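# Slide the cable runway onto the bracket between the lines

## Task

Push or carry the cable runway across until it rests on the bracket, and leave it there with each of its two rail ends lying inside the band bounded by the two long black lines, while both short black lines can still be seen in the gap between the rails.

## Robot and tools

ROBOTS. Four identical i2rt Big YAM arms, arm1 to arm4, each with six joints, a right hand (index, middle, ring fingers and a thumb, four independently driven hinges per digit) and a wrist camera (armN_cam_wrist). Two room cameras, cam_high and cam_low, belong to no arm. Feet in the scene frame (m): arm1 (-1.002, -0.482, 0.820), arm2 (-0.303, 0.519, 0.821), arm3 (0.623, -0.545, 0.794), arm4 (1.219, 0.506, 0.852); each foot faces its own +x. The hand reaches roughly 1.06 m from joint 1's axis. Arms act independently and do not wait for one another.

FRAME. One shared scene frame, origin on the floor, +z up, metres. Hand poses are [x, y, z, qw, qx, qy, qz]. The hand point's own axes: +z toward the straight fingertips, +x across the palm away from the thumb, +y out of the palm face. The wrist camera sits on a mast on the palm side and looks at the index knuckle about 45 degrees off the fingers; the mast can collide with things.

TOOL move. Arguments arm1, arm2, arm3, arm4 (one object per arm; omit an arm to give it nothing new) plus optional cameras (list of names, ["all"], or [] for none). Inside an arm's object:
- joints: absolute targets by name. Arm joints in radians: joint1_rad -2.879..2.879 (base yaw, positive counter-clockwise from above), joint2_rad 0..3.141 (shoulder), joint3_rad 0..3.019 (elbow, 0 folded), joint4_rad -1.692..1.57 (hand pitch, positive lifts fingers), joint5_rad -1.57..1.57 (sideways, positive to the arm's right), joint6_rad -2.094..2.094 (roll, positive clockwise from behind). Hand keys (hand_index_mcp ... hand_thumb_ipl) are absolute hinge goals on a -1..+1 scale between each hinge's stops; for finger mcp/pip/dip, lower numbers curl toward the palm; straight is about +0.75 (mcp), +0.58 (pip), +0.70 (dip), 0 (abd); thumb straight values are cmc +0.71, axl +0.68, mcp +0.23, ipl +0.17, with cmc toward -1 bringing the thumb in front of the palm. hand_current_limit (-1..1) caps all hand motor current linearly from 0 to 550 mA; hand_speed (-0.96..1) sets goal rate as (n+1)/2 of 8.5 rad/s. Initial values: hand_speed -0.6, hand_current_limit +0.4.
- target: an absolute hand pose (7 numbers, scene frame, as printed on the hand line); the hand travels a straight line from its hand_target pose. With target, joints may only hold hand keys.
- speed: path top speed 0.002..0.5 m/s (default 0.25), rotation capped at twice that in rad/s; only valid with target.
- min_time_s: 0.1..8 s, minimum duration of this arm's joint motions.
All motions in a call start together; all hand paths finish together, paced by the slowest. Paths take 0.5 to 10 s; an action stops at 15 s. Hands lag, drift, may overshoot speed near full stretch, and often settle a centimetre or more off. Paths ignore obstacles and other arms. Unknown keys make a call invalid; out-of-range values get it refused, and a refusal cancels your later move/wait/finished_scene calls in that reply. A move with no action returns full state and all images.

TOOL wait: seconds 0..10, optional cameras; commands nothing new.
TOOL zoom_image: camera name and region [x0, y0, x1, y1] in pixels of the latest full image (origin top-left, at most 504x504); only cameras in the newest images.
TOOL finished_scene: scene = current scene number; irreversible, the result should be stable without the robots. The first scene is practice and may be skipped this way.

RESULTS. The move line lists each arm sent a motion: done, or its worst status. joint_status/hand_status per motion: off_target (rested short, may still push), time_out (joint held near where it stood, still pushing; send its reported position to relieve), not_followed (a self/inter-arm clearance check withheld targets; joint command not followed or pose unreachable), limit_stop_at_motor_heat. on_its_own shows uncommanded activity; held at is the target, not the reading. Arms under as last shown were not commanded and repeat earlier lines. hand_target is the pose at held joint targets. hand_state per motor: moving, goal, blocked, overload; currents in mA, positive pushing toward -1. Joint velocities in rad/s; within noise means still. Joint torques include gravity and have offsets; readings 3 and 4 wrap at ±28 N m. The pictures line orders the images; camera frames may trail the state slightly. Camera calibration gives K, distortion and T_world_to_cam per camera; room cameras may be off by a couple of degrees and millimetres.

AVOID. Knocking anything off the work area or onto the floor, dropping or releasing moving parts, slamming or hard hits on fixed or heavy items. Any hard press between two robots ends the scene; closing a hand on another robot's fingers counts. The clearance check can be late and lets hands and wrist cameras meet. Arms keep pushing after contact and heat up; at 100 degrees C the arm goes limp for 30-60 s (watch MOTOR HOT). A hand motor at 495 mA or more for 5 s shuts off for 10 s. Loose objects may occasionally get nudged by outside pushes. Thinking time lets the scene run on with the last command held.

Each tool is called after "Call:" in YAML: its name, and indented under it one key for each argument.

## Session

Call:
move:

Scene clock: 0.00 s.
Joint torques (N m): no reading
Heat: arm1: hottest joint2_rad 34 °C; arm2: hottest joint1_rad 35 °C; arm3: hottest joint1_rad 37 °C; arm4: hottest joint2_rad 36 °C.
Joint velocities: within noise
arm1.joint_positions: joint1_rad=+0.166 joint2_rad=+0.624 joint3_rad=+1.324 joint4_rad=-1.143 joint5_rad=+0.019 joint6_rad=+1.116 hand_index_mcp=+0.753 hand_index_abd=+0.000 hand_index_pip=+0.577 hand_index_dip=+0.696 hand_middle_mcp=+0.753 hand_middle_abd=+0.000 hand_middle_pip=+0.577 hand_middle_dip=+0.696 hand_ring_mcp=+0.753 hand_ring_abd=+0.000 hand_ring_pip=+0.577 hand_ring_dip=+0.696 hand_thumb_cmc=+0.714 hand_thumb_axl=+0.677 hand_thumb_mcp=+0.226 hand_thumb_ipl=+0.168 hand_current_limit=+0.400 hand_speed=-0.600
arm1.joint_status: not commanded
arm1.hand_state: goal,goal,goal,goal,goal,goal,goal,goal,goal,goal,goal,goal,goal,goal,goal,goal
arm1.index_mcp_current_ma: 0
arm1.index_abd_current_ma: 0
arm1.index_pip_current_ma: 0
arm1.index_dip_current_ma: 0
arm1.middle_mcp_current_ma: 0
arm1.middle_abd_current_ma: 0
arm1.middle_pip_current_ma: 0
arm1.middle_dip_current_ma: 0
arm1.ring_mcp_current_ma: 0
arm1.ring_abd_current_ma: 0
arm1.ring_pip_current_ma: 0
arm1.ring_dip_current_ma: 0
arm1.thumb_cmc_current_ma: 0
arm1.thumb_axl_current_ma: 0
arm1.thumb_mcp_current_ma: 0
arm1.thumb_ipl_current_ma: 0
arm1.hand_goal_index_mcp: 0.754
arm1.hand_goal_index_abd: 0.000
arm1.hand_goal_index_pip: 0.576
arm1.hand_goal_index_dip: 0.696
arm1.hand_goal_middle_mcp: 0.754
arm1.hand_goal_middle_abd: 0.000
arm1.hand_goal_middle_pip: 0.576
arm1.hand_goal_middle_dip: 0.696
arm1.hand_goal_ring_mcp: 0.754
arm1.hand_goal_ring_abd: 0.000
arm1.hand_goal_ring_pip: 0.576
arm1.hand_goal_ring_dip: 0.696
arm1.hand_goal_thumb_cmc: 0.714
arm1.hand_goal_thumb_axl: 0.678
arm1.hand_goal_thumb_mcp: 0.226
arm1.hand_goal_thumb_ipl: 0.168
arm1.hand: x=-0.9125 y=-0.2064 z=+1.3835 quat_wxyz=(-0.280, +0.450, +0.715, +0.456) (m; scene frame)
arm1.hand_target: x=-0.9124 y=-0.2099 z=+1.3967 quat_wxyz=(-0.286, +0.446, +0.709, +0.466) (m; scene frame)
arm1.hand_status: not commanded
arm2.joint_positions: joint1_rad=-0.055 joint2_rad=+0.612 joint3_rad=+1.317 joint4_rad=-1.234 joint5_rad=-0.014 joint6_rad=+1.159 hand_index_mcp=+0.753 hand_index_abd=+0.000 hand_index_pip=+0.577 hand_index_dip=+0.696 hand_middle_mcp=+0.753 hand_middle_abd=+0.000 hand_middle_pip=+0.577 hand_middle_dip=+0.696 hand_ring_mcp=+0.753 hand_ring_abd=+0.000 hand_ring_pip=+0.577 hand_ring_dip=+0.696 hand_thumb_cmc=+0.714 hand_thumb_axl=+0.677 hand_thumb_mcp=+0.226 hand_thumb_ipl=+0.168 hand_current_limit=+0.400 hand_speed=-0.600
arm2.joint_status: not commanded
arm2.hand_state: goal,goal,goal,goal,goal,goal,goal,goal,goal,goal,goal,goal,goal,goal,goal,goal
arm2.index_mcp_current_ma: 0
arm2.index_abd_current_ma: 0
arm2.index_pip_current_ma: 0
arm2.index_dip_current_ma: 0
arm2.middle_mcp_current_ma: 0
arm2.middle_abd_current_ma: 0
arm2.middle_pip_current_ma: 0
arm2.middle_dip_current_ma: 0
arm2.ring_mcp_current_ma: 0
arm2.ring_abd_current_ma: 0
arm2.ring_pip_current_ma: 0
arm2.ring_dip_current_ma: 0
arm2.thumb_cmc_current_ma: 0
arm2.thumb_axl_current_ma: 0
arm2.thumb_mcp_current_ma: 0
arm2.thumb_ipl_current_ma: 0
arm2.hand_goal_index_mcp: 0.754
arm2.hand_goal_index_abd: 0.000
arm2.hand_goal_index_pip: 0.576
arm2.hand_goal_index_dip: 0.696
arm2.hand_goal_middle_mcp: 0.754
arm2.hand_goal_middle_abd: 0.000
arm2.hand_goal_middle_pip: 0.576
arm2.hand_goal_middle_dip: 0.696
arm2.hand_goal_ring_mcp: 0.754
arm2.hand_goal_ring_abd: 0.000
arm2.hand_goal_ring_pip: 0.576
arm2.hand_goal_ring_dip: 0.696
arm2.hand_goal_thumb_cmc: 0.714
arm2.hand_goal_thumb_axl: 0.678
arm2.hand_goal_thumb_mcp: 0.226
arm2.hand_goal_thumb_ipl: 0.168
arm2.hand: x=-0.4305 y=+0.2754 z=+1.3591 quat_wxyz=(+0.437, +0.684, -0.532, +0.241) (m; scene frame)
arm2.hand_target: x=-0.4301 y=+0.2780 z=+1.3702 quat_wxyz=(+0.446, +0.679, -0.528, +0.246) (m; scene frame)
arm2.hand_status: not commanded
arm3.joint_positions: joint1_rad=+0.051 joint2_rad=+0.633 joint3_rad=+1.350 joint4_rad=-1.354 joint5_rad=+0.045 joint6_rad=+1.069 hand_index_mcp=+0.753 hand_index_abd=+0.000 hand_index_pip=+0.577 hand_index_dip=+0.696 hand_middle_mcp=+0.753 hand_middle_abd=+0.000 hand_middle_pip=+0.577 hand_middle_dip=+0.696 hand_ring_mcp=+0.753 hand_ring_abd=+0.000 hand_ring_pip=+0.577 hand_ring_dip=+0.696 hand_thumb_cmc=+0.714 hand_thumb_axl=+0.677 hand_thumb_mcp=+0.226 hand_thumb_ipl=+0.168 hand_current_limit=+0.400 hand_speed=-0.600
arm3.joint_status: not commanded
arm3.hand_state: goal,goal,goal,goal,goal,goal,goal,goal,goal,goal,goal,goal,goal,goal,goal,goal
arm3.index_mcp_current_ma: 0
arm3.index_abd_current_ma: 0
arm3.index_pip_current_ma: 0
arm3.index_dip_current_ma: 0
arm3.middle_mcp_current_ma: 0
arm3.middle_abd_current_ma: 0
arm3.middle_pip_current_ma: 0
arm3.middle_dip_current_ma: 0
arm3.ring_mcp_current_ma: 0
arm3.ring_abd_current_ma: 0
arm3.ring_pip_current_ma: 0
arm3.ring_dip_current_ma: 0
arm3.thumb_cmc_current_ma: 0
arm3.thumb_axl_current_ma: 0
arm3.thumb_mcp_current_ma: 0
arm3.thumb_ipl_current_ma: 0
arm3.hand_goal_index_mcp: 0.754
arm3.hand_goal_index_abd: 0.000
arm3.hand_goal_index_pip: 0.576
arm3.hand_goal_index_dip: 0.696
arm3.hand_goal_middle_mcp: 0.754
arm3.hand_goal_middle_abd: 0.000
arm3.hand_goal_middle_pip: 0.576
arm3.hand_goal_middle_dip: 0.696
arm3.hand_goal_ring_mcp: 0.754
arm3.hand_goal_ring_abd: 0.000
arm3.hand_goal_ring_pip: 0.576
arm3.hand_goal_ring_dip: 0.696
arm3.hand_goal_thumb_cmc: 0.714
arm3.hand_goal_thumb_axl: 0.678
arm3.hand_goal_thumb_mcp: 0.226
arm3.hand_goal_thumb_ipl: 0.168
arm3.hand: x=+0.6766 y=-0.2738 z=+1.3221 quat_wxyz=(-0.242, +0.403, +0.800, +0.373) (m; scene frame)
arm3.hand_target: x=+0.6770 y=-0.2761 z=+1.3343 quat_wxyz=(-0.249, +0.400, +0.795, +0.383) (m; scene frame)
arm3.hand_status: not commanded
arm4.joint_positions: joint1_rad=-0.455 joint2_rad=+0.633 joint3_rad=+1.452 joint4_rad=-1.284 joint5_rad=+0.045 joint6_rad=+1.036 hand_index_mcp=+0.753 hand_index_abd=+0.000 hand_index_pip=+0.577 hand_index_dip=+0.696 hand_middle_mcp=+0.753 hand_middle_abd=+0.000 hand_middle_pip=+0.577 hand_middle_dip=+0.696 hand_ring_mcp=+0.753 hand_ring_abd=+0.000 hand_ring_pip=+0.577 hand_ring_dip=+0.696 hand_thumb_cmc=+0.714 hand_thumb_axl=+0.677 hand_thumb_mcp=+0.226 hand_thumb_ipl=+0.168 hand_current_limit=+0.400 hand_speed=-0.600
arm4.joint_status: not commanded
arm4.hand_state: goal,goal,goal,goal,goal,goal,goal,goal,goal,goal,goal,goal,goal,goal,goal,goal
arm4.index_mcp_current_ma: 0
arm4.index_abd_current_ma: 0
arm4.index_pip_current_ma: 0
arm4.index_dip_current_ma: 0
arm4.middle_mcp_current_ma: 0
arm4.middle_abd_current_ma: 0
arm4.middle_pip_current_ma: 0
arm4.middle_dip_current_ma: 0
arm4.ring_mcp_current_ma: 0
arm4.ring_abd_current_ma: 0
arm4.ring_pip_current_ma: 0
arm4.ring_dip_current_ma: 0
arm4.thumb_cmc_current_ma: 0
arm4.thumb_axl_current_ma: 0
arm4.thumb_mcp_current_ma: 0
arm4.thumb_ipl_current_ma: 0
arm4.hand_goal_index_mcp: 0.754
arm4.hand_goal_index_abd: 0.000
arm4.hand_goal_index_pip: 0.576
arm4.hand_goal_index_dip: 0.696
arm4.hand_goal_middle_mcp: 0.754
arm4.hand_goal_middle_abd: 0.000
arm4.hand_goal_middle_pip: 0.576
arm4.hand_goal_middle_dip: 0.696
arm4.hand_goal_ring_mcp: 0.754
arm4.hand_goal_ring_abd: 0.000
arm4.hand_goal_ring_pip: 0.576
arm4.hand_goal_ring_dip: 0.696
arm4.hand_goal_thumb_cmc: 0.714
arm4.hand_goal_thumb_axl: 0.678
arm4.hand_goal_thumb_mcp: 0.226
arm4.hand_goal_thumb_ipl: 0.168
arm4.hand: x=+1.0459 y=+0.3078 z=+1.4520 quat_wxyz=(+0.500, +0.647, -0.552, +0.162) (m; scene frame)
arm4.hand_target: x=+1.0473 y=+0.3119 z=+1.4662 quat_wxyz=(+0.513, +0.641, -0.546, +0.167) (m; scene frame)
arm4.hand_status: not commanded
pictures: arm1_cam_wrist, arm2_cam_wrist, arm3_cam_wrist, arm4_cam_wrist, cam_high, cam_low

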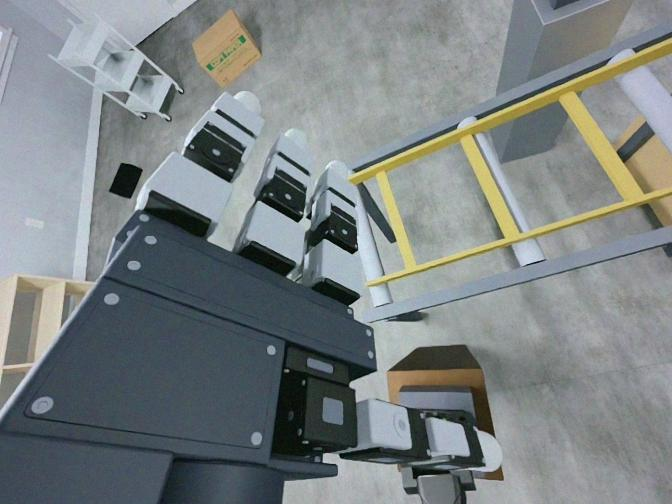

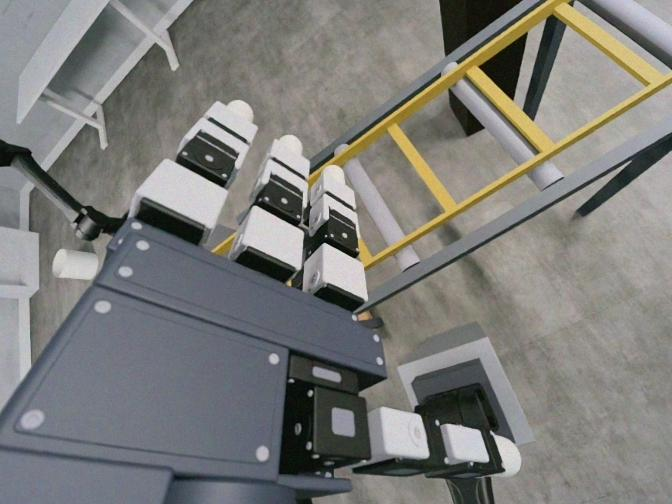

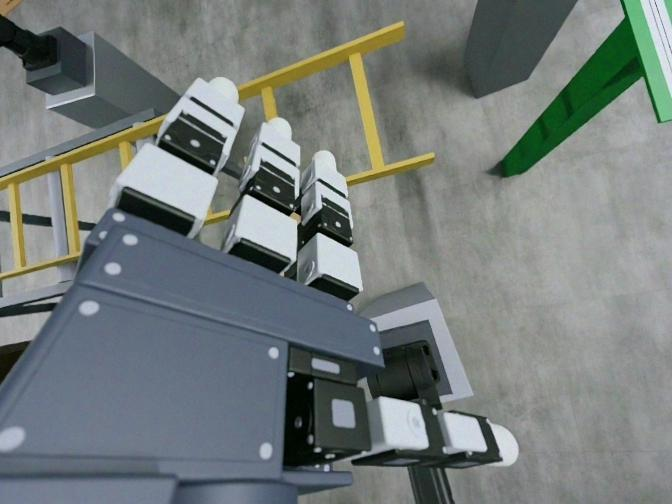

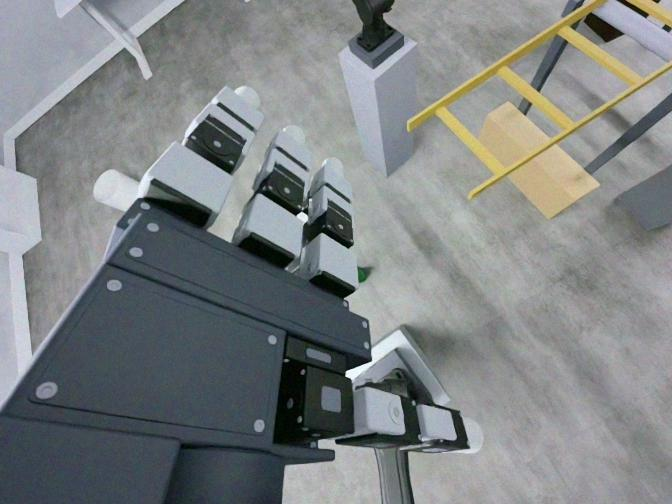

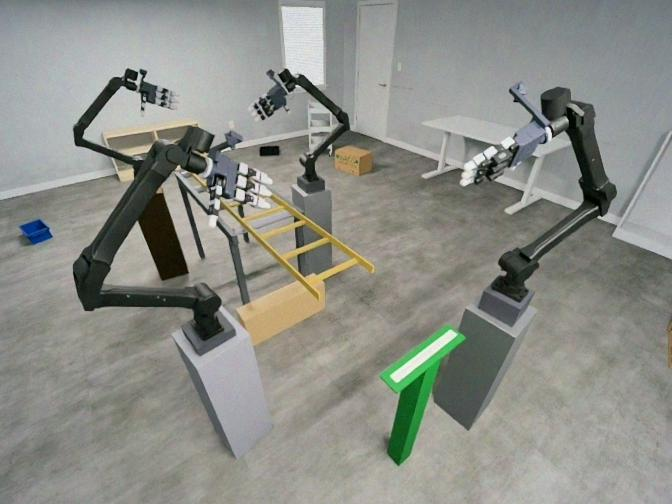

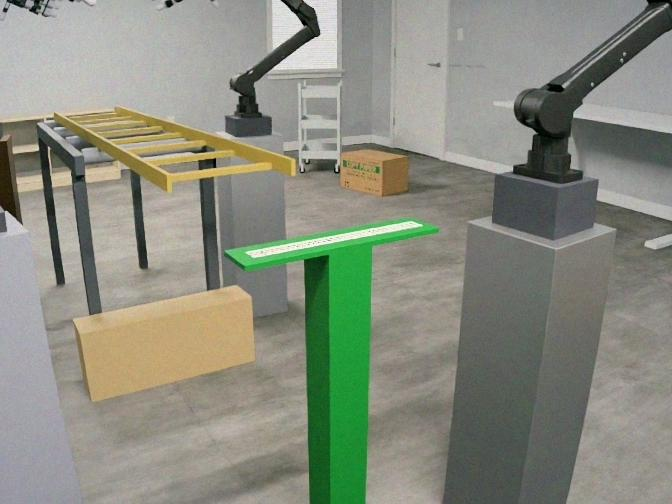

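Call:
zoom_image:
  camera: "cam_low"
  region: [210, 200, 460, 290]

Call:
zoom_image:
  camera: "cam_high"
  region: [360, 310, 490, 410]

Call:
zoom_image:
  camera: "cam_high"
  region: [100, 100, 400, 320]

Call:
zoom_image:
  camera: "cam_low"
  region: [0, 70, 320, 320]

Call:
zoom_image:
  camera: "arm1_cam_wrist"
  region: [300, 0, 672, 350]

Call:
zoom_image:
  camera: "arm3_cam_wrist"
  region: [0, 0, 672, 504]

Scaled by 2.016 from the camera's 672x504 image, which has a finer 960x720 frame.

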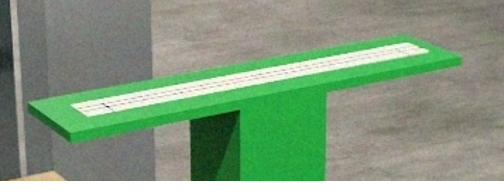

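Scaled by 3.877 from the camera's 672x504 image, which has a finer 960x720 frame.

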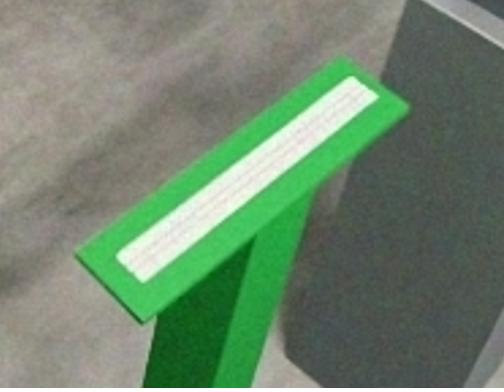

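Scaled by 1.680 from the camera's 672x504 image, which has a finer 960x720 frame.

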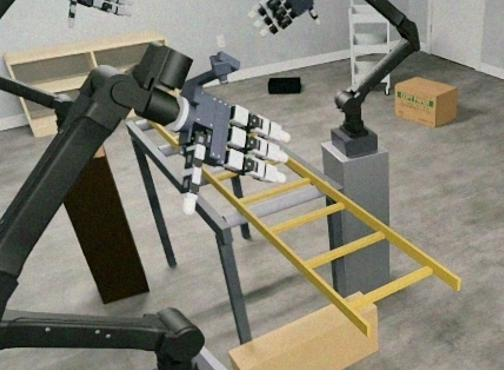

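Scaled by 1.575 from the camera's 672x504 image, which has a finer 960x720 frame.

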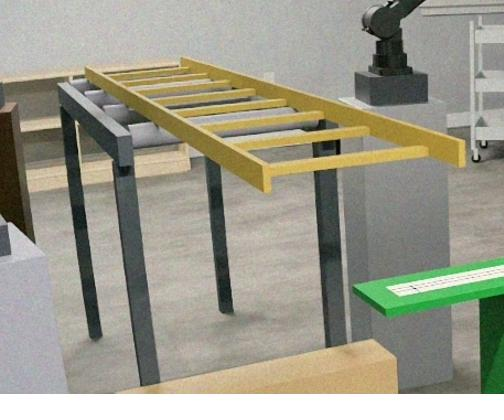

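Scaled by 1.355 from the camera's 672x504 image, which has a finer 960x720 frame.

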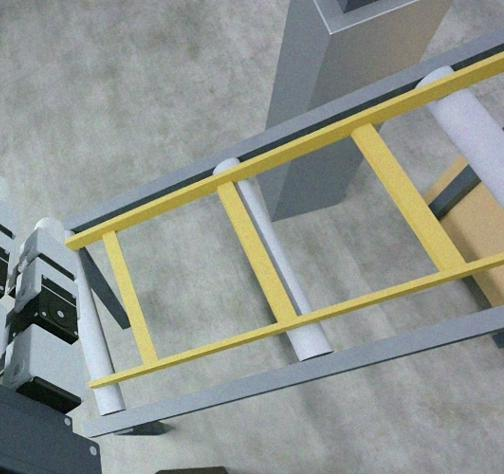

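Region (0, 0, 672, 504) is 672x504 pixels. A region can be at most 504 by 504 pixels.

Call:
move:
  arm4: {"joints": {"joint1_rad": 0.75}}
  arm3: {"joints": {"joint1_rad": 0.9}}
  cameras: ["arm3_cam_wrist", "arm4_cam_wrist", "cam_high"]

Scene clock: 5.30 s.
Joint torques (N m): arm1=[0.62 -0.85 10.78 1.61 0.14 -0.08] | arm2=[-0.67 1.03 10 2.78 0.01 -0.13] | arm3=[0.38 0.73 9.39 1.8 0.07 -0.08] | arm4=[2.78 1.44 8.13 2.37 0.17 -0.21]
Heat: arm1: hottest joint2_rad 34 °C; arm2: hottest joint1_rad 35 °C; arm3: hottest joint1_rad 37 °C; arm4: hottest joint2_rad 36 °C.
move: arm3 done; arm4 done
Joint velocities: within noise
arm1, arm2: as last shown
arm1.joint_positions: joint1_rad=+0.166 joint2_rad=+0.624 joint3_rad=+1.324 joint4_rad=-1.143 joint5_rad=+0.019 joint6_rad=+1.116 hand_index_mcp=+0.755 hand_index_abd=+0.001 hand_index_pip=+0.577 hand_index_dip=+0.696 hand_middle_mcp=+0.755 hand_middle_abd=+0.001 hand_middle_pip=+0.577 hand_middle_dip=+0.696 hand_ring_mcp=+0.755 hand_ring_abd=+0.000 hand_ring_pip=+0.577 hand_ring_dip=+0.696 hand_thumb_cmc=+0.715 hand_thumb_axl=+0.677 hand_thumb_mcp=+0.226 hand_thumb_ipl=+0.168 hand_current_limit=+0.400 hand_speed=-0.600
arm1.index_mcp_current_ma: 1
arm1.index_pip_current_ma: 1
arm1.middle_mcp_current_ma: 1
arm1.middle_pip_current_ma: 1
arm1.ring_mcp_current_ma: 1
arm1.ring_pip_current_ma: 1
arm1.thumb_cmc_current_ma: 1
arm1.thumb_axl_current_ma: -1
arm2.joint_positions: joint1_rad=-0.055 joint2_rad=+0.612 joint3_rad=+1.317 joint4_rad=-1.234 joint5_rad=-0.014 joint6_rad=+1.159 hand_index_mcp=+0.754 hand_index_abd=+0.000 hand_index_pip=+0.577 hand_index_dip=+0.696 hand_middle_mcp=+0.754 hand_middle_abd=+0.001 hand_middle_pip=+0.577 hand_middle_dip=+0.696 hand_ring_mcp=+0.754 hand_ring_abd=+0.000 hand_ring_pip=+0.577 hand_ring_dip=+0.696 hand_thumb_cmc=+0.714 hand_thumb_axl=+0.677 hand_thumb_mcp=+0.226 hand_thumb_ipl=+0.168 hand_current_limit=+0.400 hand_speed=-0.600
arm2.index_abd_current_ma: 1
arm2.index_pip_current_ma: 2
arm2.middle_abd_current_ma: 1
arm2.middle_pip_current_ma: 2
arm2.ring_abd_current_ma: 1
arm2.ring_pip_current_ma: 2
arm2.thumb_cmc_current_ma: 1
arm2.thumb_axl_current_ma: -3
arm2.thumb_mcp_current_ma: -1
arm2.thumb_ipl_current_ma: -1
arm3.joint_positions: joint1_rad=+0.890 joint2_rad=+0.633 joint3_rad=+1.350 joint4_rad=-1.354 joint5_rad=+0.045 joint6_rad=+1.069 hand_index_mcp=+0.755 hand_index_abd=+0.000 hand_index_pip=+0.577 hand_index_dip=+0.696 hand_middle_mcp=+0.755 hand_middle_abd=+0.000 hand_middle_pip=+0.577 hand_middle_dip=+0.696 hand_ring_mcp=+0.755 hand_ring_abd=+0.000 hand_ring_pip=+0.577 hand_ring_dip=+0.696 hand_thumb_cmc=+0.715 hand_thumb_axl=+0.677 hand_thumb_mcp=+0.225 hand_thumb_ipl=+0.168 hand_current_limit=+0.400 hand_speed=-0.600
arm3.joint_status: all done
arm3.hand_state: goal,goal,goal,goal,goal,goal,goal,goal,goal,goal,goal,goal,goal,goal,goal,goal
arm3.index_mcp_current_ma: 0
arm3.index_abd_current_ma: 0
arm3.index_pip_current_ma: 0
arm3.index_dip_current_ma: 0
arm3.middle_mcp_current_ma: 0
arm3.middle_abd_current_ma: 0
arm3.middle_pip_current_ma: 0
arm3.middle_dip_current_ma: 0
arm3.ring_mcp_current_ma: 0
arm3.ring_abd_current_ma: 0
arm3.ring_pip_current_ma: 0
arm3.ring_dip_current_ma: 0
arm3.thumb_cmc_current_ma: 0
arm3.thumb_axl_current_ma: 0
arm3.thumb_mcp_current_ma: 0
arm3.thumb_ipl_current_ma: 0
arm3.hand_goal_index_mcp: 0.754
arm3.hand_goal_index_abd: 0.000
arm3.hand_goal_index_pip: 0.576
arm3.hand_goal_index_dip: 0.696
arm3.hand_goal_middle_mcp: 0.754
arm3.hand_goal_middle_abd: 0.000
arm3.hand_goal_middle_pip: 0.576
arm3.hand_goal_middle_dip: 0.696
arm3.hand_goal_ring_mcp: 0.754
arm3.hand_goal_ring_abd: 0.000
arm3.hand_goal_ring_pip: 0.576
arm3.hand_goal_ring_dip: 0.696
arm3.hand_goal_thumb_cmc: 0.714
arm3.hand_goal_thumb_axl: 0.678
arm3.hand_goal_thumb_mcp: 0.226
arm3.hand_goal_thumb_ipl: 0.168
arm3.hand: x=+0.4624 y=-0.3231 z=+1.3233 quat_wxyz=(-0.377, +0.044, +0.893, +0.241) (m; scene frame)
arm3.hand_target: x=+0.4624 y=-0.3260 z=+1.3356 quat_wxyz=(-0.389, +0.039, +0.887, +0.245) (m; scene frame)
arm3.hand_status: not commanded
arm4.joint_positions: joint1_rad=+0.734 joint2_rad=+0.633 joint3_rad=+1.452 joint4_rad=-1.284 joint5_rad=+0.045 joint6_rad=+1.036 hand_index_mcp=+0.756 hand_index_abd=+0.001 hand_index_pip=+0.577 hand_index_dip=+0.696 hand_middle_mcp=+0.756 hand_middle_abd=+0.001 hand_middle_pip=+0.577 hand_middle_dip=+0.696 hand_ring_mcp=+0.756 hand_ring_abd=+0.001 hand_ring_pip=+0.577 hand_ring_dip=+0.696 hand_thumb_cmc=+0.716 hand_thumb_axl=+0.677 hand_thumb_mcp=+0.226 hand_thumb_ipl=+0.168 hand_current_limit=+0.400 hand_speed=-0.600
arm4.joint_status: all done
arm4.hand_state: goal,goal,goal,goal,goal,goal,goal,goal,goal,goal,goal,goal,goal,goal,goal,goal
arm4.index_mcp_current_ma: 0
arm4.index_abd_current_ma: 0
arm4.index_pip_current_ma: 0
arm4.index_dip_current_ma: 0
arm4.middle_mcp_current_ma: 0
arm4.middle_abd_current_ma: 0
arm4.middle_pip_current_ma: 0
arm4.middle_dip_current_ma: 0
arm4.ring_mcp_current_ma: 0
arm4.ring_abd_current_ma: 0
arm4.ring_pip_current_ma: 0
arm4.ring_dip_current_ma: 0
arm4.thumb_cmc_current_ma: 0
arm4.thumb_axl_current_ma: 0
arm4.thumb_mcp_current_ma: 0
arm4.thumb_ipl_current_ma: 0
arm4.hand_goal_index_mcp: 0.754
arm4.hand_goal_index_abd: 0.000
arm4.hand_goal_index_pip: 0.576
arm4.hand_goal_index_dip: 0.696
arm4.hand_goal_middle_mcp: 0.754
arm4.hand_goal_middle_abd: 0.000
arm4.hand_goal_middle_pip: 0.576
arm4.hand_goal_middle_dip: 0.696
arm4.hand_goal_ring_mcp: 0.754
arm4.hand_goal_ring_abd: 0.000
arm4.hand_goal_ring_pip: 0.576
arm4.hand_goal_ring_dip: 0.696
arm4.hand_goal_thumb_cmc: 0.714
arm4.hand_goal_thumb_axl: 0.678
arm4.hand_goal_thumb_mcp: 0.226
arm4.hand_goal_thumb_ipl: 0.168
arm4.hand: x=+1.3387 y=+0.2753 z=+1.4535 quat_wxyz=(+0.326, +0.844, -0.093, +0.415) (m; scene frame)
arm4.hand_target: x=+1.3389 y=+0.2800 z=+1.4677 quat_wxyz=(+0.331, +0.836, -0.086, +0.429) (m; scene frame)
arm4.hand_status: not commanded
pictures: arm3_cam_wrist, arm4_cam_wrist, cam_high
camera_calibration:
arm3_cam_wrist: T_world_to_cam=[[0.753163, 0.604837, -0.258685, 0.217185], [0.611529, -0.788668, -0.0635286, -0.50311], [-0.242441, -0.110346, -0.96387, 1.47866], [0, 0, 0, 1]] pos_world=[0.502579, -0.364984, 1.44946]
arm4_cam_wrist: T_world_to_cam=[[-0.767041, -0.587905, -0.256936, 1.59496], [-0.537361, 0.807468, -0.243391, 0.801957], [0.350558, -0.0486236, -0.935278, 1.03021], [0, 0, 0, 1]] pos_world=[1.29319, 0.340219, 1.56852]

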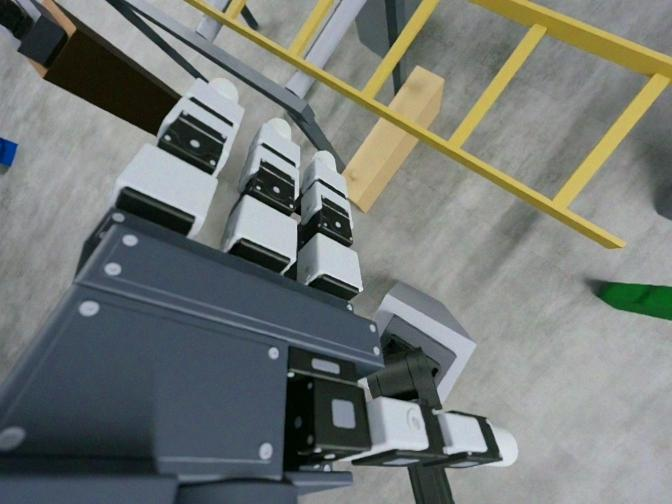

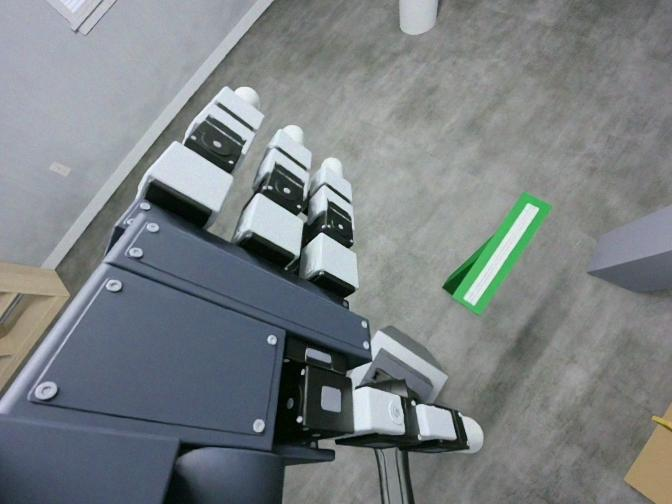

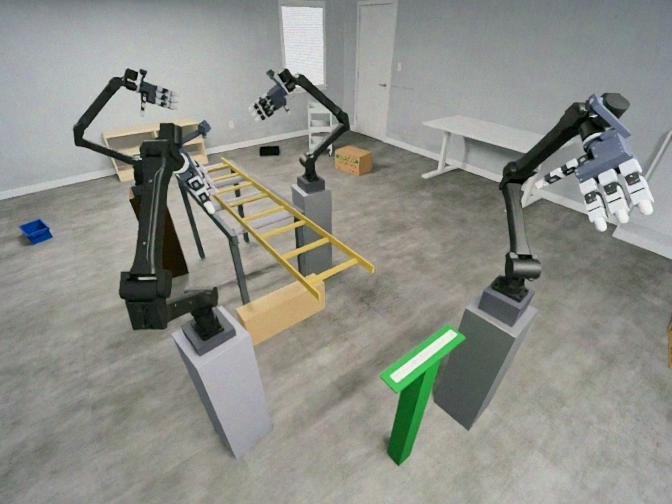

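Call:
zoom_image:
  camera: "arm4_cam_wrist"
  region: [430, 180, 560, 330]

Call:
zoom_image:
  camera: "arm3_cam_wrist"
  region: [168, 0, 672, 340]

Call:
zoom_image:
  camera: "cam_high"
  region: [150, 130, 400, 330]

Scaled by 3.360 from the camera's 672x504 image, which has a finer 960x720 frame.

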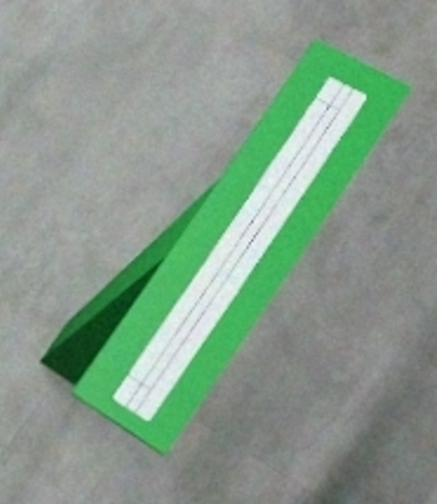

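Scaled by 1.000.

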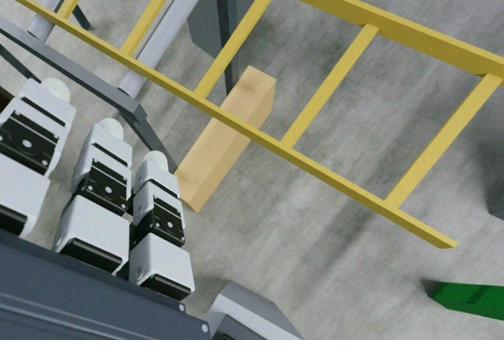

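Scaled by 2.016 from the camera's 672x504 image, which has a finer 960x720 frame.

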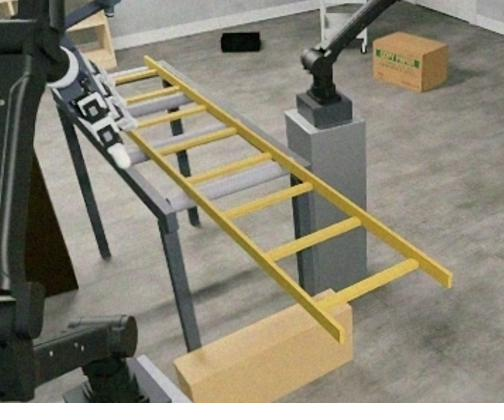

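Call:
move:
  arm3: {"target": [0.665, 0.06, 1.05, 0, 0.7071, 0.7071, 0], "speed": 0.4}
  cameras: ["arm3_cam_wrist", "cam_low", "cam_high"]

Scene clock: 10.67 s.
Joint torques (N m): arm1=[0.62 -0.91 10.77 1.62 0.14 -0.08] | arm2=[-0.79 1.03 10.06 2.86 -0.02 -0.13] | arm3=[-0.62 -16.5 11.78 -0.16 0.2 0.14] | arm4=[2.43 1.85 8.4 2.51 0.13 -0.23]
Heat: arm1: hottest joint2_rad 34 °C; arm2: hottest joint1_rad 35 °C; arm3: hottest joint1_rad 37 °C; arm4: hottest joint2_rad 36 °C.
move: arm3 off_target
Joint velocities: within noise
arm1, arm2, arm4: as last shown
arm3.joint_positions: joint1_rad=-0.033 joint2_rad=+1.979 joint3_rad=+2.092 joint4_rad=-1.675 joint5_rad=+0.007 joint6_rad=+1.627 hand_index_mcp=+0.755 hand_index_abd=+0.000 hand_index_pip=+0.577 hand_index_dip=+0.696 hand_middle_mcp=+0.755 hand_middle_abd=+0.000 hand_middle_pip=+0.577 hand_middle_dip=+0.696 hand_ring_mcp=+0.755 hand_ring_abd=+0.000 hand_ring_pip=+0.577 hand_ring_dip=+0.696 hand_thumb_cmc=+0.715 hand_thumb_axl=+0.677 hand_thumb_mcp=+0.223 hand_thumb_ipl=+0.168 hand_current_limit=+0.400 hand_speed=-0.600
arm3.joint_status: not commanded
arm3.hand_state: goal,goal,goal,goal,goal,goal,goal,goal,goal,goal,goal,goal,goal,goal,goal,goal
arm3.index_mcp_current_ma: 0
arm3.index_abd_current_ma: 0
arm3.index_pip_current_ma: 0
arm3.index_dip_current_ma: 0
arm3.middle_mcp_current_ma: 0
arm3.middle_abd_current_ma: 0
arm3.middle_pip_current_ma: 0
arm3.middle_dip_current_ma: 0
arm3.ring_mcp_current_ma: 0
arm3.ring_abd_current_ma: 0
arm3.ring_pip_current_ma: 0
arm3.ring_dip_current_ma: 0
arm3.thumb_cmc_current_ma: 0
arm3.thumb_axl_current_ma: 0
arm3.thumb_mcp_current_ma: -1
arm3.thumb_ipl_current_ma: 0
arm3.hand_goal_index_mcp: 0.754
arm3.hand_goal_index_abd: 0.000
arm3.hand_goal_index_pip: 0.576
arm3.hand_goal_index_dip: 0.696
arm3.hand_goal_middle_mcp: 0.754
arm3.hand_goal_middle_abd: 0.000
arm3.hand_goal_middle_pip: 0.576
arm3.hand_goal_middle_dip: 0.696
arm3.hand_goal_ring_mcp: 0.754
arm3.hand_goal_ring_abd: 0.000
arm3.hand_goal_ring_pip: 0.576
arm3.hand_goal_ring_dip: 0.696
arm3.hand_goal_thumb_cmc: 0.714
arm3.hand_goal_thumb_axl: 0.678
arm3.hand_goal_thumb_mcp: 0.226
arm3.hand_goal_thumb_ipl: 0.168
arm3.hand: x=+0.6635 y=+0.0513 z=+1.0332 quat_wxyz=(+0.002, +0.699, +0.715, +0.000) (m; scene frame)
arm3.hand_target: x=+0.6649 y=+0.0589 z=+1.0496 quat_wxyz=(-0.012, +0.705, +0.709, +0.014) (m; scene frame)
arm3.hand_status: off_target (0.019 m and 1.3 deg from the pose sent, 0.513 m and 97.1 deg at the start; a joint's target at an end of its range on 25 of 96 steps)
pictures: arm3_cam_wrist, cam_high, cam_low
camera_calibration:
arm3_cam_wrist: T_world_to_cam=[[0.64119, -0.764979, 0.0606839, -0.421144], [-0.55395, -0.406682, 0.726463, -0.411702], [-0.53105, -0.499417, -0.684521, 1.21192], [0, 0, 0, 1]] pos_world=[0.685558, 0.115653, 1.15422]

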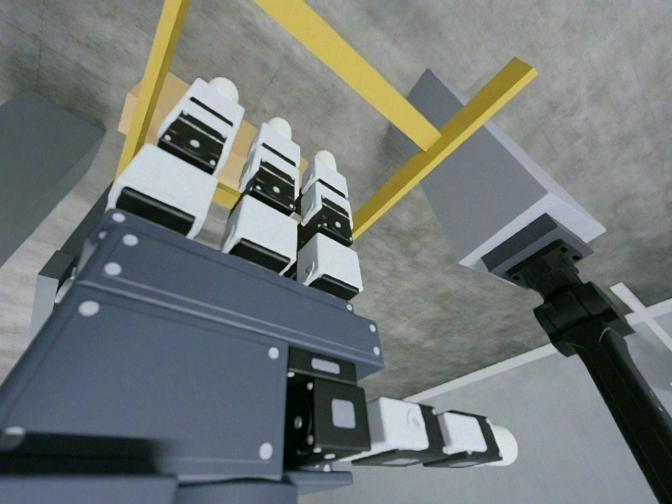

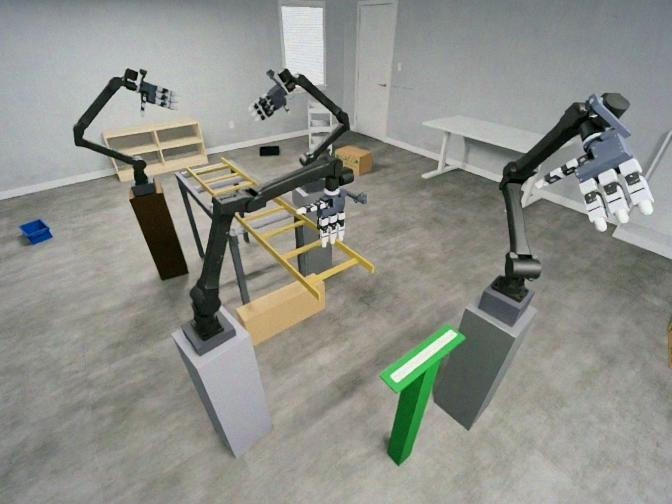

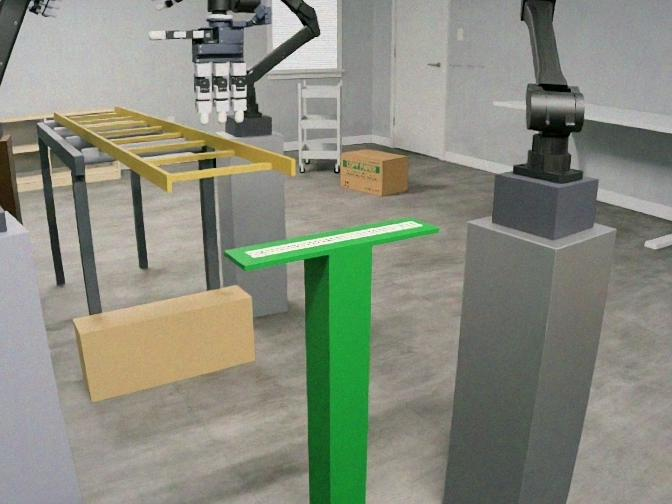

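Call:
zoom_image:
  camera: "arm3_cam_wrist"
  region: [60, 0, 560, 300]

Call:
zoom_image:
  camera: "cam_low"
  region: [30, 80, 330, 280]

Call:
zoom_image:
  camera: "cam_high"
  region: [230, 150, 400, 310]

Scaled by 1.008 from the camera's 672x504 image, which has a finer 960x720 frame.

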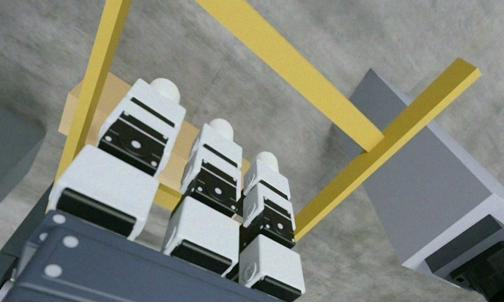

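Scaled by 1.680 from the camera's 672x504 image, which has a finer 960x720 frame.

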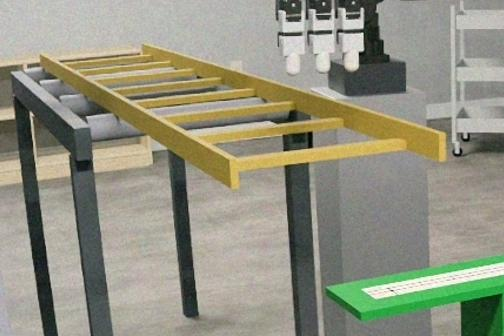

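Scaled by 2.965 from the camera's 672x504 image, which has a finer 960x720 frame.

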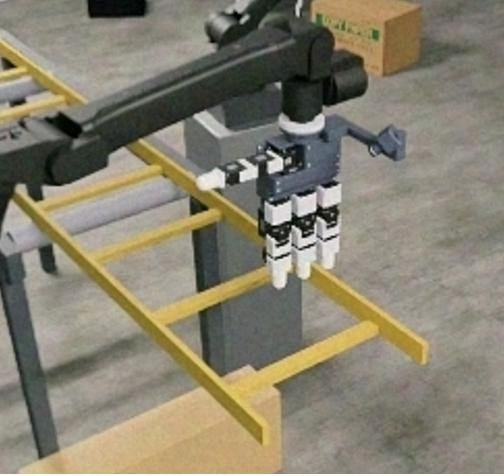

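Call:
move:
  arm3: {"target": [0.665, 0.03, 0.93, 0, 0.7071, 0.7071, 0], "speed": 0.2}
  cameras: ["arm3_cam_wrist", "cam_low", "cam_high"]

Call:
zoom_image:
  camera: "cam_high"
  region: [230, 150, 400, 310]

Call:
zoom_image:
  camera: "cam_low"
  region: [130, 60, 330, 210]

Scene clock: 13.80 s.
Joint torques (N m): arm1=[0.62 -0.85 10.78 1.61 0.15 -0.08] | arm2=[-0.38 0.79 10.04 2.73 0 -0.17] | arm3=[-0.44 -17.14 7.57 0.39 -0.04 0.14] | arm4=[2.61 1.73 8.27 2.39 0.18 -0.23]
Heat: arm1: hottest joint2_rad 34 °C; arm2: hottest joint1_rad 35 °C; arm3: hottest joint1_rad 37 °C; arm4: hottest joint2_rad 36 °C.
move: arm3 done
Joint velocities: within noise
arm1, arm2, arm4: as last shown
arm3.joint_positions: joint1_rad=-0.033 joint2_rad=+1.946 joint3_rad=+1.755 joint4_rad=-1.384 joint5_rad=+0.006 joint6_rad=+1.633 hand_index_mcp=+0.755 hand_index_abd=+0.000 hand_index_pip=+0.577 hand_index_dip=+0.696 hand_middle_mcp=+0.755 hand_middle_abd=+0.000 hand_middle_pip=+0.577 hand_middle_dip=+0.696 hand_ring_mcp=+0.755 hand_ring_abd=+0.000 hand_ring_pip=+0.577 hand_ring_dip=+0.696 hand_thumb_cmc=+0.715 hand_thumb_axl=+0.677 hand_thumb_mcp=+0.223 hand_thumb_ipl=+0.168 hand_current_limit=+0.400 hand_speed=-0.600
arm3.joint_status: not commanded
arm3.hand_state: goal,goal,goal,goal,goal,goal,goal,goal,goal,goal,goal,goal,goal,goal,goal,goal
arm3.index_mcp_current_ma: 0
arm3.index_abd_current_ma: 0
arm3.index_pip_current_ma: 0
arm3.index_dip_current_ma: 0
arm3.middle_mcp_current_ma: 0
arm3.middle_abd_current_ma: 0
arm3.middle_pip_current_ma: 0
arm3.middle_dip_current_ma: 0
arm3.ring_mcp_current_ma: 0
arm3.ring_abd_current_ma: 0
arm3.ring_pip_current_ma: 0
arm3.ring_dip_current_ma: 0
arm3.thumb_cmc_current_ma: 0
arm3.thumb_axl_current_ma: 0
arm3.thumb_mcp_current_ma: -1
arm3.thumb_ipl_current_ma: 0
arm3.hand_goal_index_mcp: 0.754
arm3.hand_goal_index_abd: 0.000
arm3.hand_goal_index_pip: 0.576
arm3.hand_goal_index_dip: 0.696
arm3.hand_goal_middle_mcp: 0.754
arm3.hand_goal_middle_abd: 0.000
arm3.hand_goal_middle_pip: 0.576
arm3.hand_goal_middle_dip: 0.696
arm3.hand_goal_ring_mcp: 0.754
arm3.hand_goal_ring_abd: 0.000
arm3.hand_goal_ring_pip: 0.576
arm3.hand_goal_ring_dip: 0.696
arm3.hand_goal_thumb_cmc: 0.714
arm3.hand_goal_thumb_axl: 0.678
arm3.hand_goal_thumb_mcp: 0.226
arm3.hand_goal_thumb_ipl: 0.168
arm3.hand: x=+0.6644 y=+0.0311 z=+0.9250 quat_wxyz=(+0.007, +0.702, +0.712, -0.004) (m; scene frame)
arm3.hand_target: x=+0.6649 y=+0.0300 z=+0.9300 quat_wxyz=(+0.000, +0.707, +0.707, +0.000) (m; scene frame)
arm3.hand_status: done (0.005 m and 1.3 deg from the pose sent, 0.105 m and 1.3 deg at the start)
pictures: arm3_cam_wrist, cam_high, cam_low
camera_calibration:
arm3_cam_wrist: T_world_to_cam=[[0.636206, -0.768277, 0.070651, -0.43648], [-0.556966, -0.393985, 0.731139, -0.34353], [-0.533882, -0.504506, -0.67856, 1.12477], [0, 0, 0, 1]] pos_world=[0.686853, 0.0967708, 1.04523]

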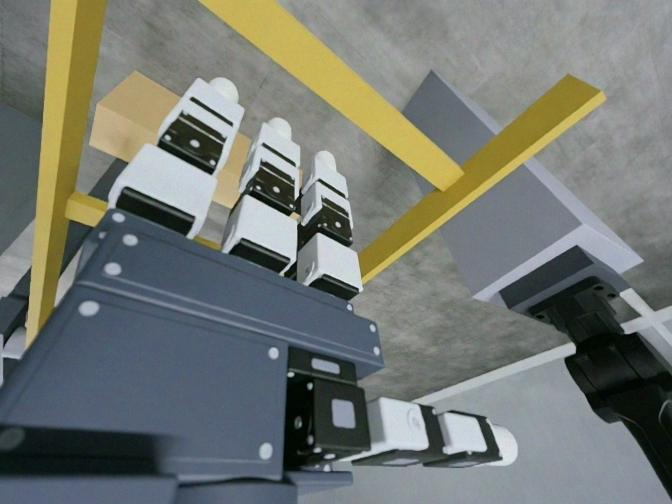

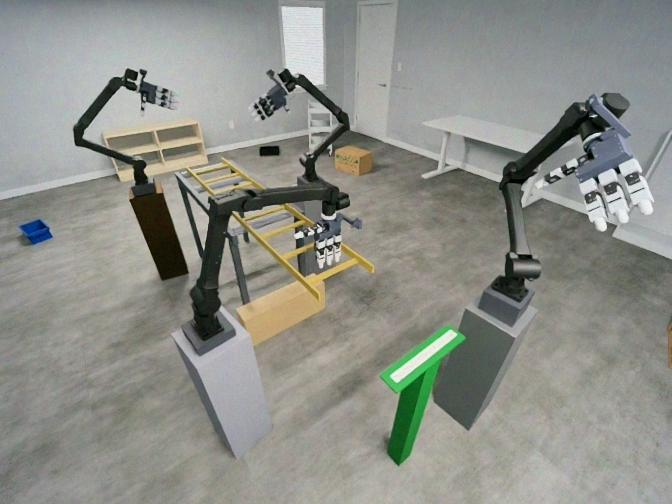

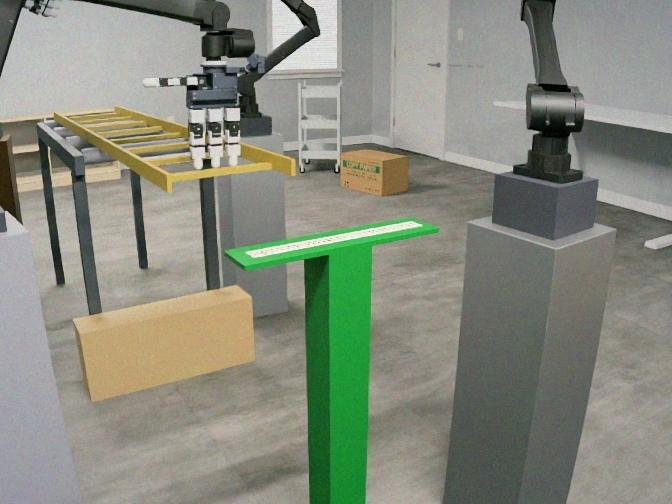

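Scaled by 2.965 from the camera's 672x504 image, which has a finer 960x720 frame.

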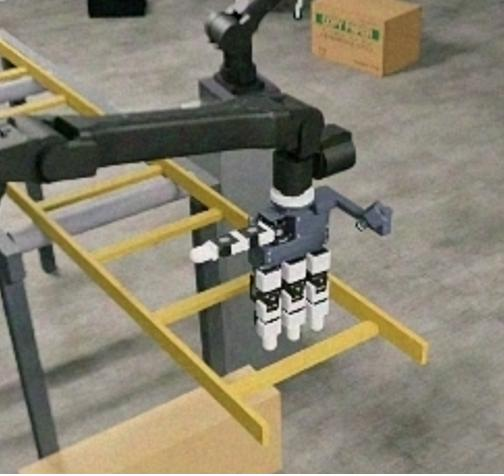

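Scaled by 2.520 from the camera's 672x504 image, which has a finer 960x720 frame.

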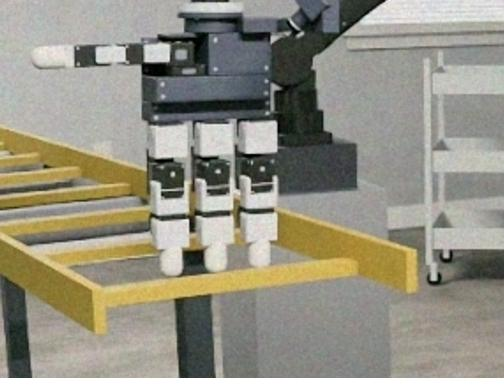

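Call:
move:
  arm3: {"target": [0.665, 0.028, 0.80, 0, 0.7071, 0.7071, 0], "speed": 0.15}
  cameras: ["arm3_cam_wrist", "cam_low", "cam_high"]

Call:
zoom_image:
  camera: "cam_high"
  region: [230, 150, 400, 310]

Call:
zoom_image:
  camera: "cam_low"
  region: [130, 60, 330, 260]

Scene clock: 15.90 s.
Joint torques (N m): arm1=[0.62 -0.85 10.78 1.61 0.14 -0.08] | arm2=[-0.5 0.73 10.1 2.71 -0.01 -0.14] | arm3=[-0.44 -15.68 7.25 0.4 -0.04 0.13] | arm4=[2.67 1.61 8.38 2.36 0.14 -0.25]
Heat: arm1: hottest joint2_rad 34 °C; arm2: hottest joint1_rad 35 °C; arm3: hottest joint1_rad 37 °C; arm4: hottest joint2_rad 36 °C.
move: arm3 done
Joint velocities: within noise
arm1, arm2, arm4: as last shown
arm3.joint_positions: joint1_rad=-0.033 joint2_rad=+2.033 joint3_rad=+1.567 joint4_rad=-1.090 joint5_rad=+0.006 joint6_rad=+1.633 hand_index_mcp=+0.755 hand_index_abd=+0.000 hand_index_pip=+0.577 hand_index_dip=+0.696 hand_middle_mcp=+0.755 hand_middle_abd=+0.000 hand_middle_pip=+0.577 hand_middle_dip=+0.696 hand_ring_mcp=+0.755 hand_ring_abd=+0.000 hand_ring_pip=+0.577 hand_ring_dip=+0.696 hand_thumb_cmc=+0.715 hand_thumb_axl=+0.677 hand_thumb_mcp=+0.223 hand_thumb_ipl=+0.168 hand_current_limit=+0.400 hand_speed=-0.600
arm3.joint_status: not commanded
arm3.hand_state: goal,goal,goal,goal,goal,goal,goal,goal,goal,goal,goal,goal,goal,goal,goal,goal
arm3.index_mcp_current_ma: 0
arm3.index_abd_current_ma: 0
arm3.index_pip_current_ma: 0
arm3.index_dip_current_ma: 0
arm3.middle_mcp_current_ma: 0
arm3.middle_abd_current_ma: 0
arm3.middle_pip_current_ma: 0
arm3.middle_dip_current_ma: 0
arm3.ring_mcp_current_ma: 0
arm3.ring_abd_current_ma: 0
arm3.ring_pip_current_ma: 0
arm3.ring_dip_current_ma: 0
arm3.thumb_cmc_current_ma: 0
arm3.thumb_axl_current_ma: 0
arm3.thumb_mcp_current_ma: -1
arm3.thumb_ipl_current_ma: 0
arm3.hand_goal_index_mcp: 0.754
arm3.hand_goal_index_abd: 0.000
arm3.hand_goal_index_pip: 0.576
arm3.hand_goal_index_dip: 0.696
arm3.hand_goal_middle_mcp: 0.754
arm3.hand_goal_middle_abd: 0.000
arm3.hand_goal_middle_pip: 0.576
arm3.hand_goal_middle_dip: 0.696
arm3.hand_goal_ring_mcp: 0.754
arm3.hand_goal_ring_abd: 0.000
arm3.hand_goal_ring_pip: 0.576
arm3.hand_goal_ring_dip: 0.696
arm3.hand_goal_thumb_cmc: 0.714
arm3.hand_goal_thumb_axl: 0.678
arm3.hand_goal_thumb_mcp: 0.226
arm3.hand_goal_thumb_ipl: 0.168
arm3.hand: x=+0.6642 y=+0.0283 z=+0.8063 quat_wxyz=(+0.000, +0.702, +0.712, +0.002) (m; scene frame)
arm3.hand_target: x=+0.6649 y=+0.0279 z=+0.8001 quat_wxyz=(+0.000, +0.707, +0.707, +0.000) (m; scene frame)
arm3.hand_status: done (0.006 m and 0.9 deg from the pose sent, 0.125 m and 1.3 deg at the start)
pictures: arm3_cam_wrist, cam_high, cam_low
camera_calibration:
arm3_cam_wrist: T_world_to_cam=[[0.636236, -0.769475, 0.0557836, -0.418102], [-0.555969, -0.407166, 0.724648, -0.253103], [-0.534885, -0.492061, -0.686858, 1.04969], [0, 0, 0, 1]] pos_world=[0.686756, 0.0917357, 0.92772]

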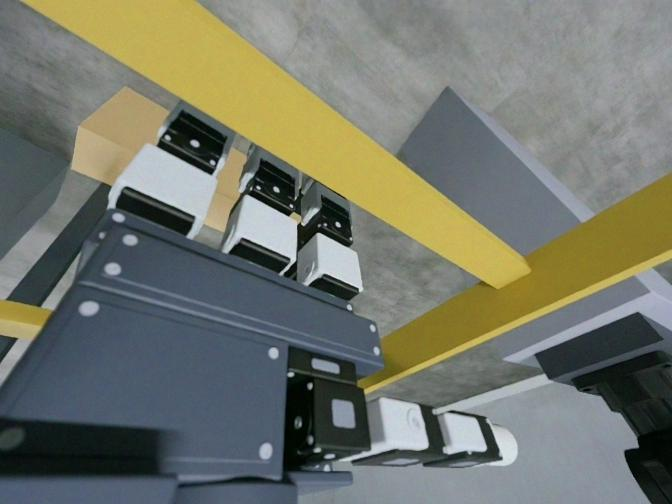

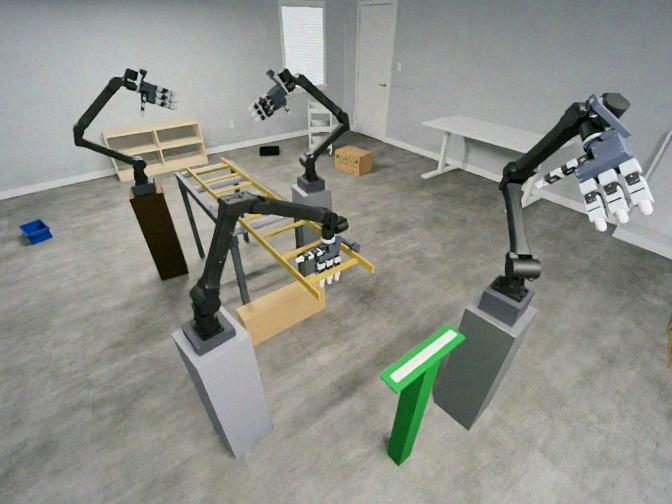

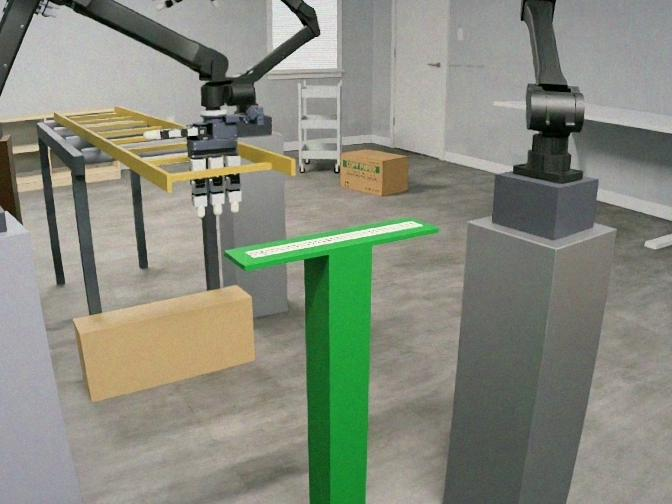

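Scaled by 2.965 from the camera's 672x504 image, which has a finer 960x720 frame.

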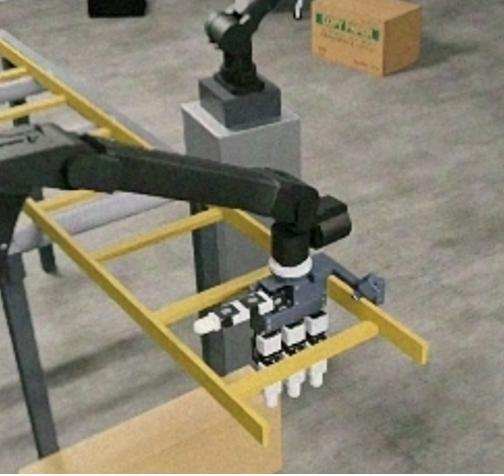

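Scaled by 2.520 from the camera's 672x504 image, which has a finer 960x720 frame.

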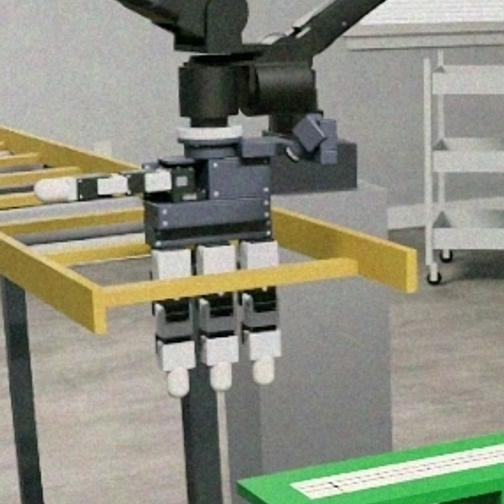

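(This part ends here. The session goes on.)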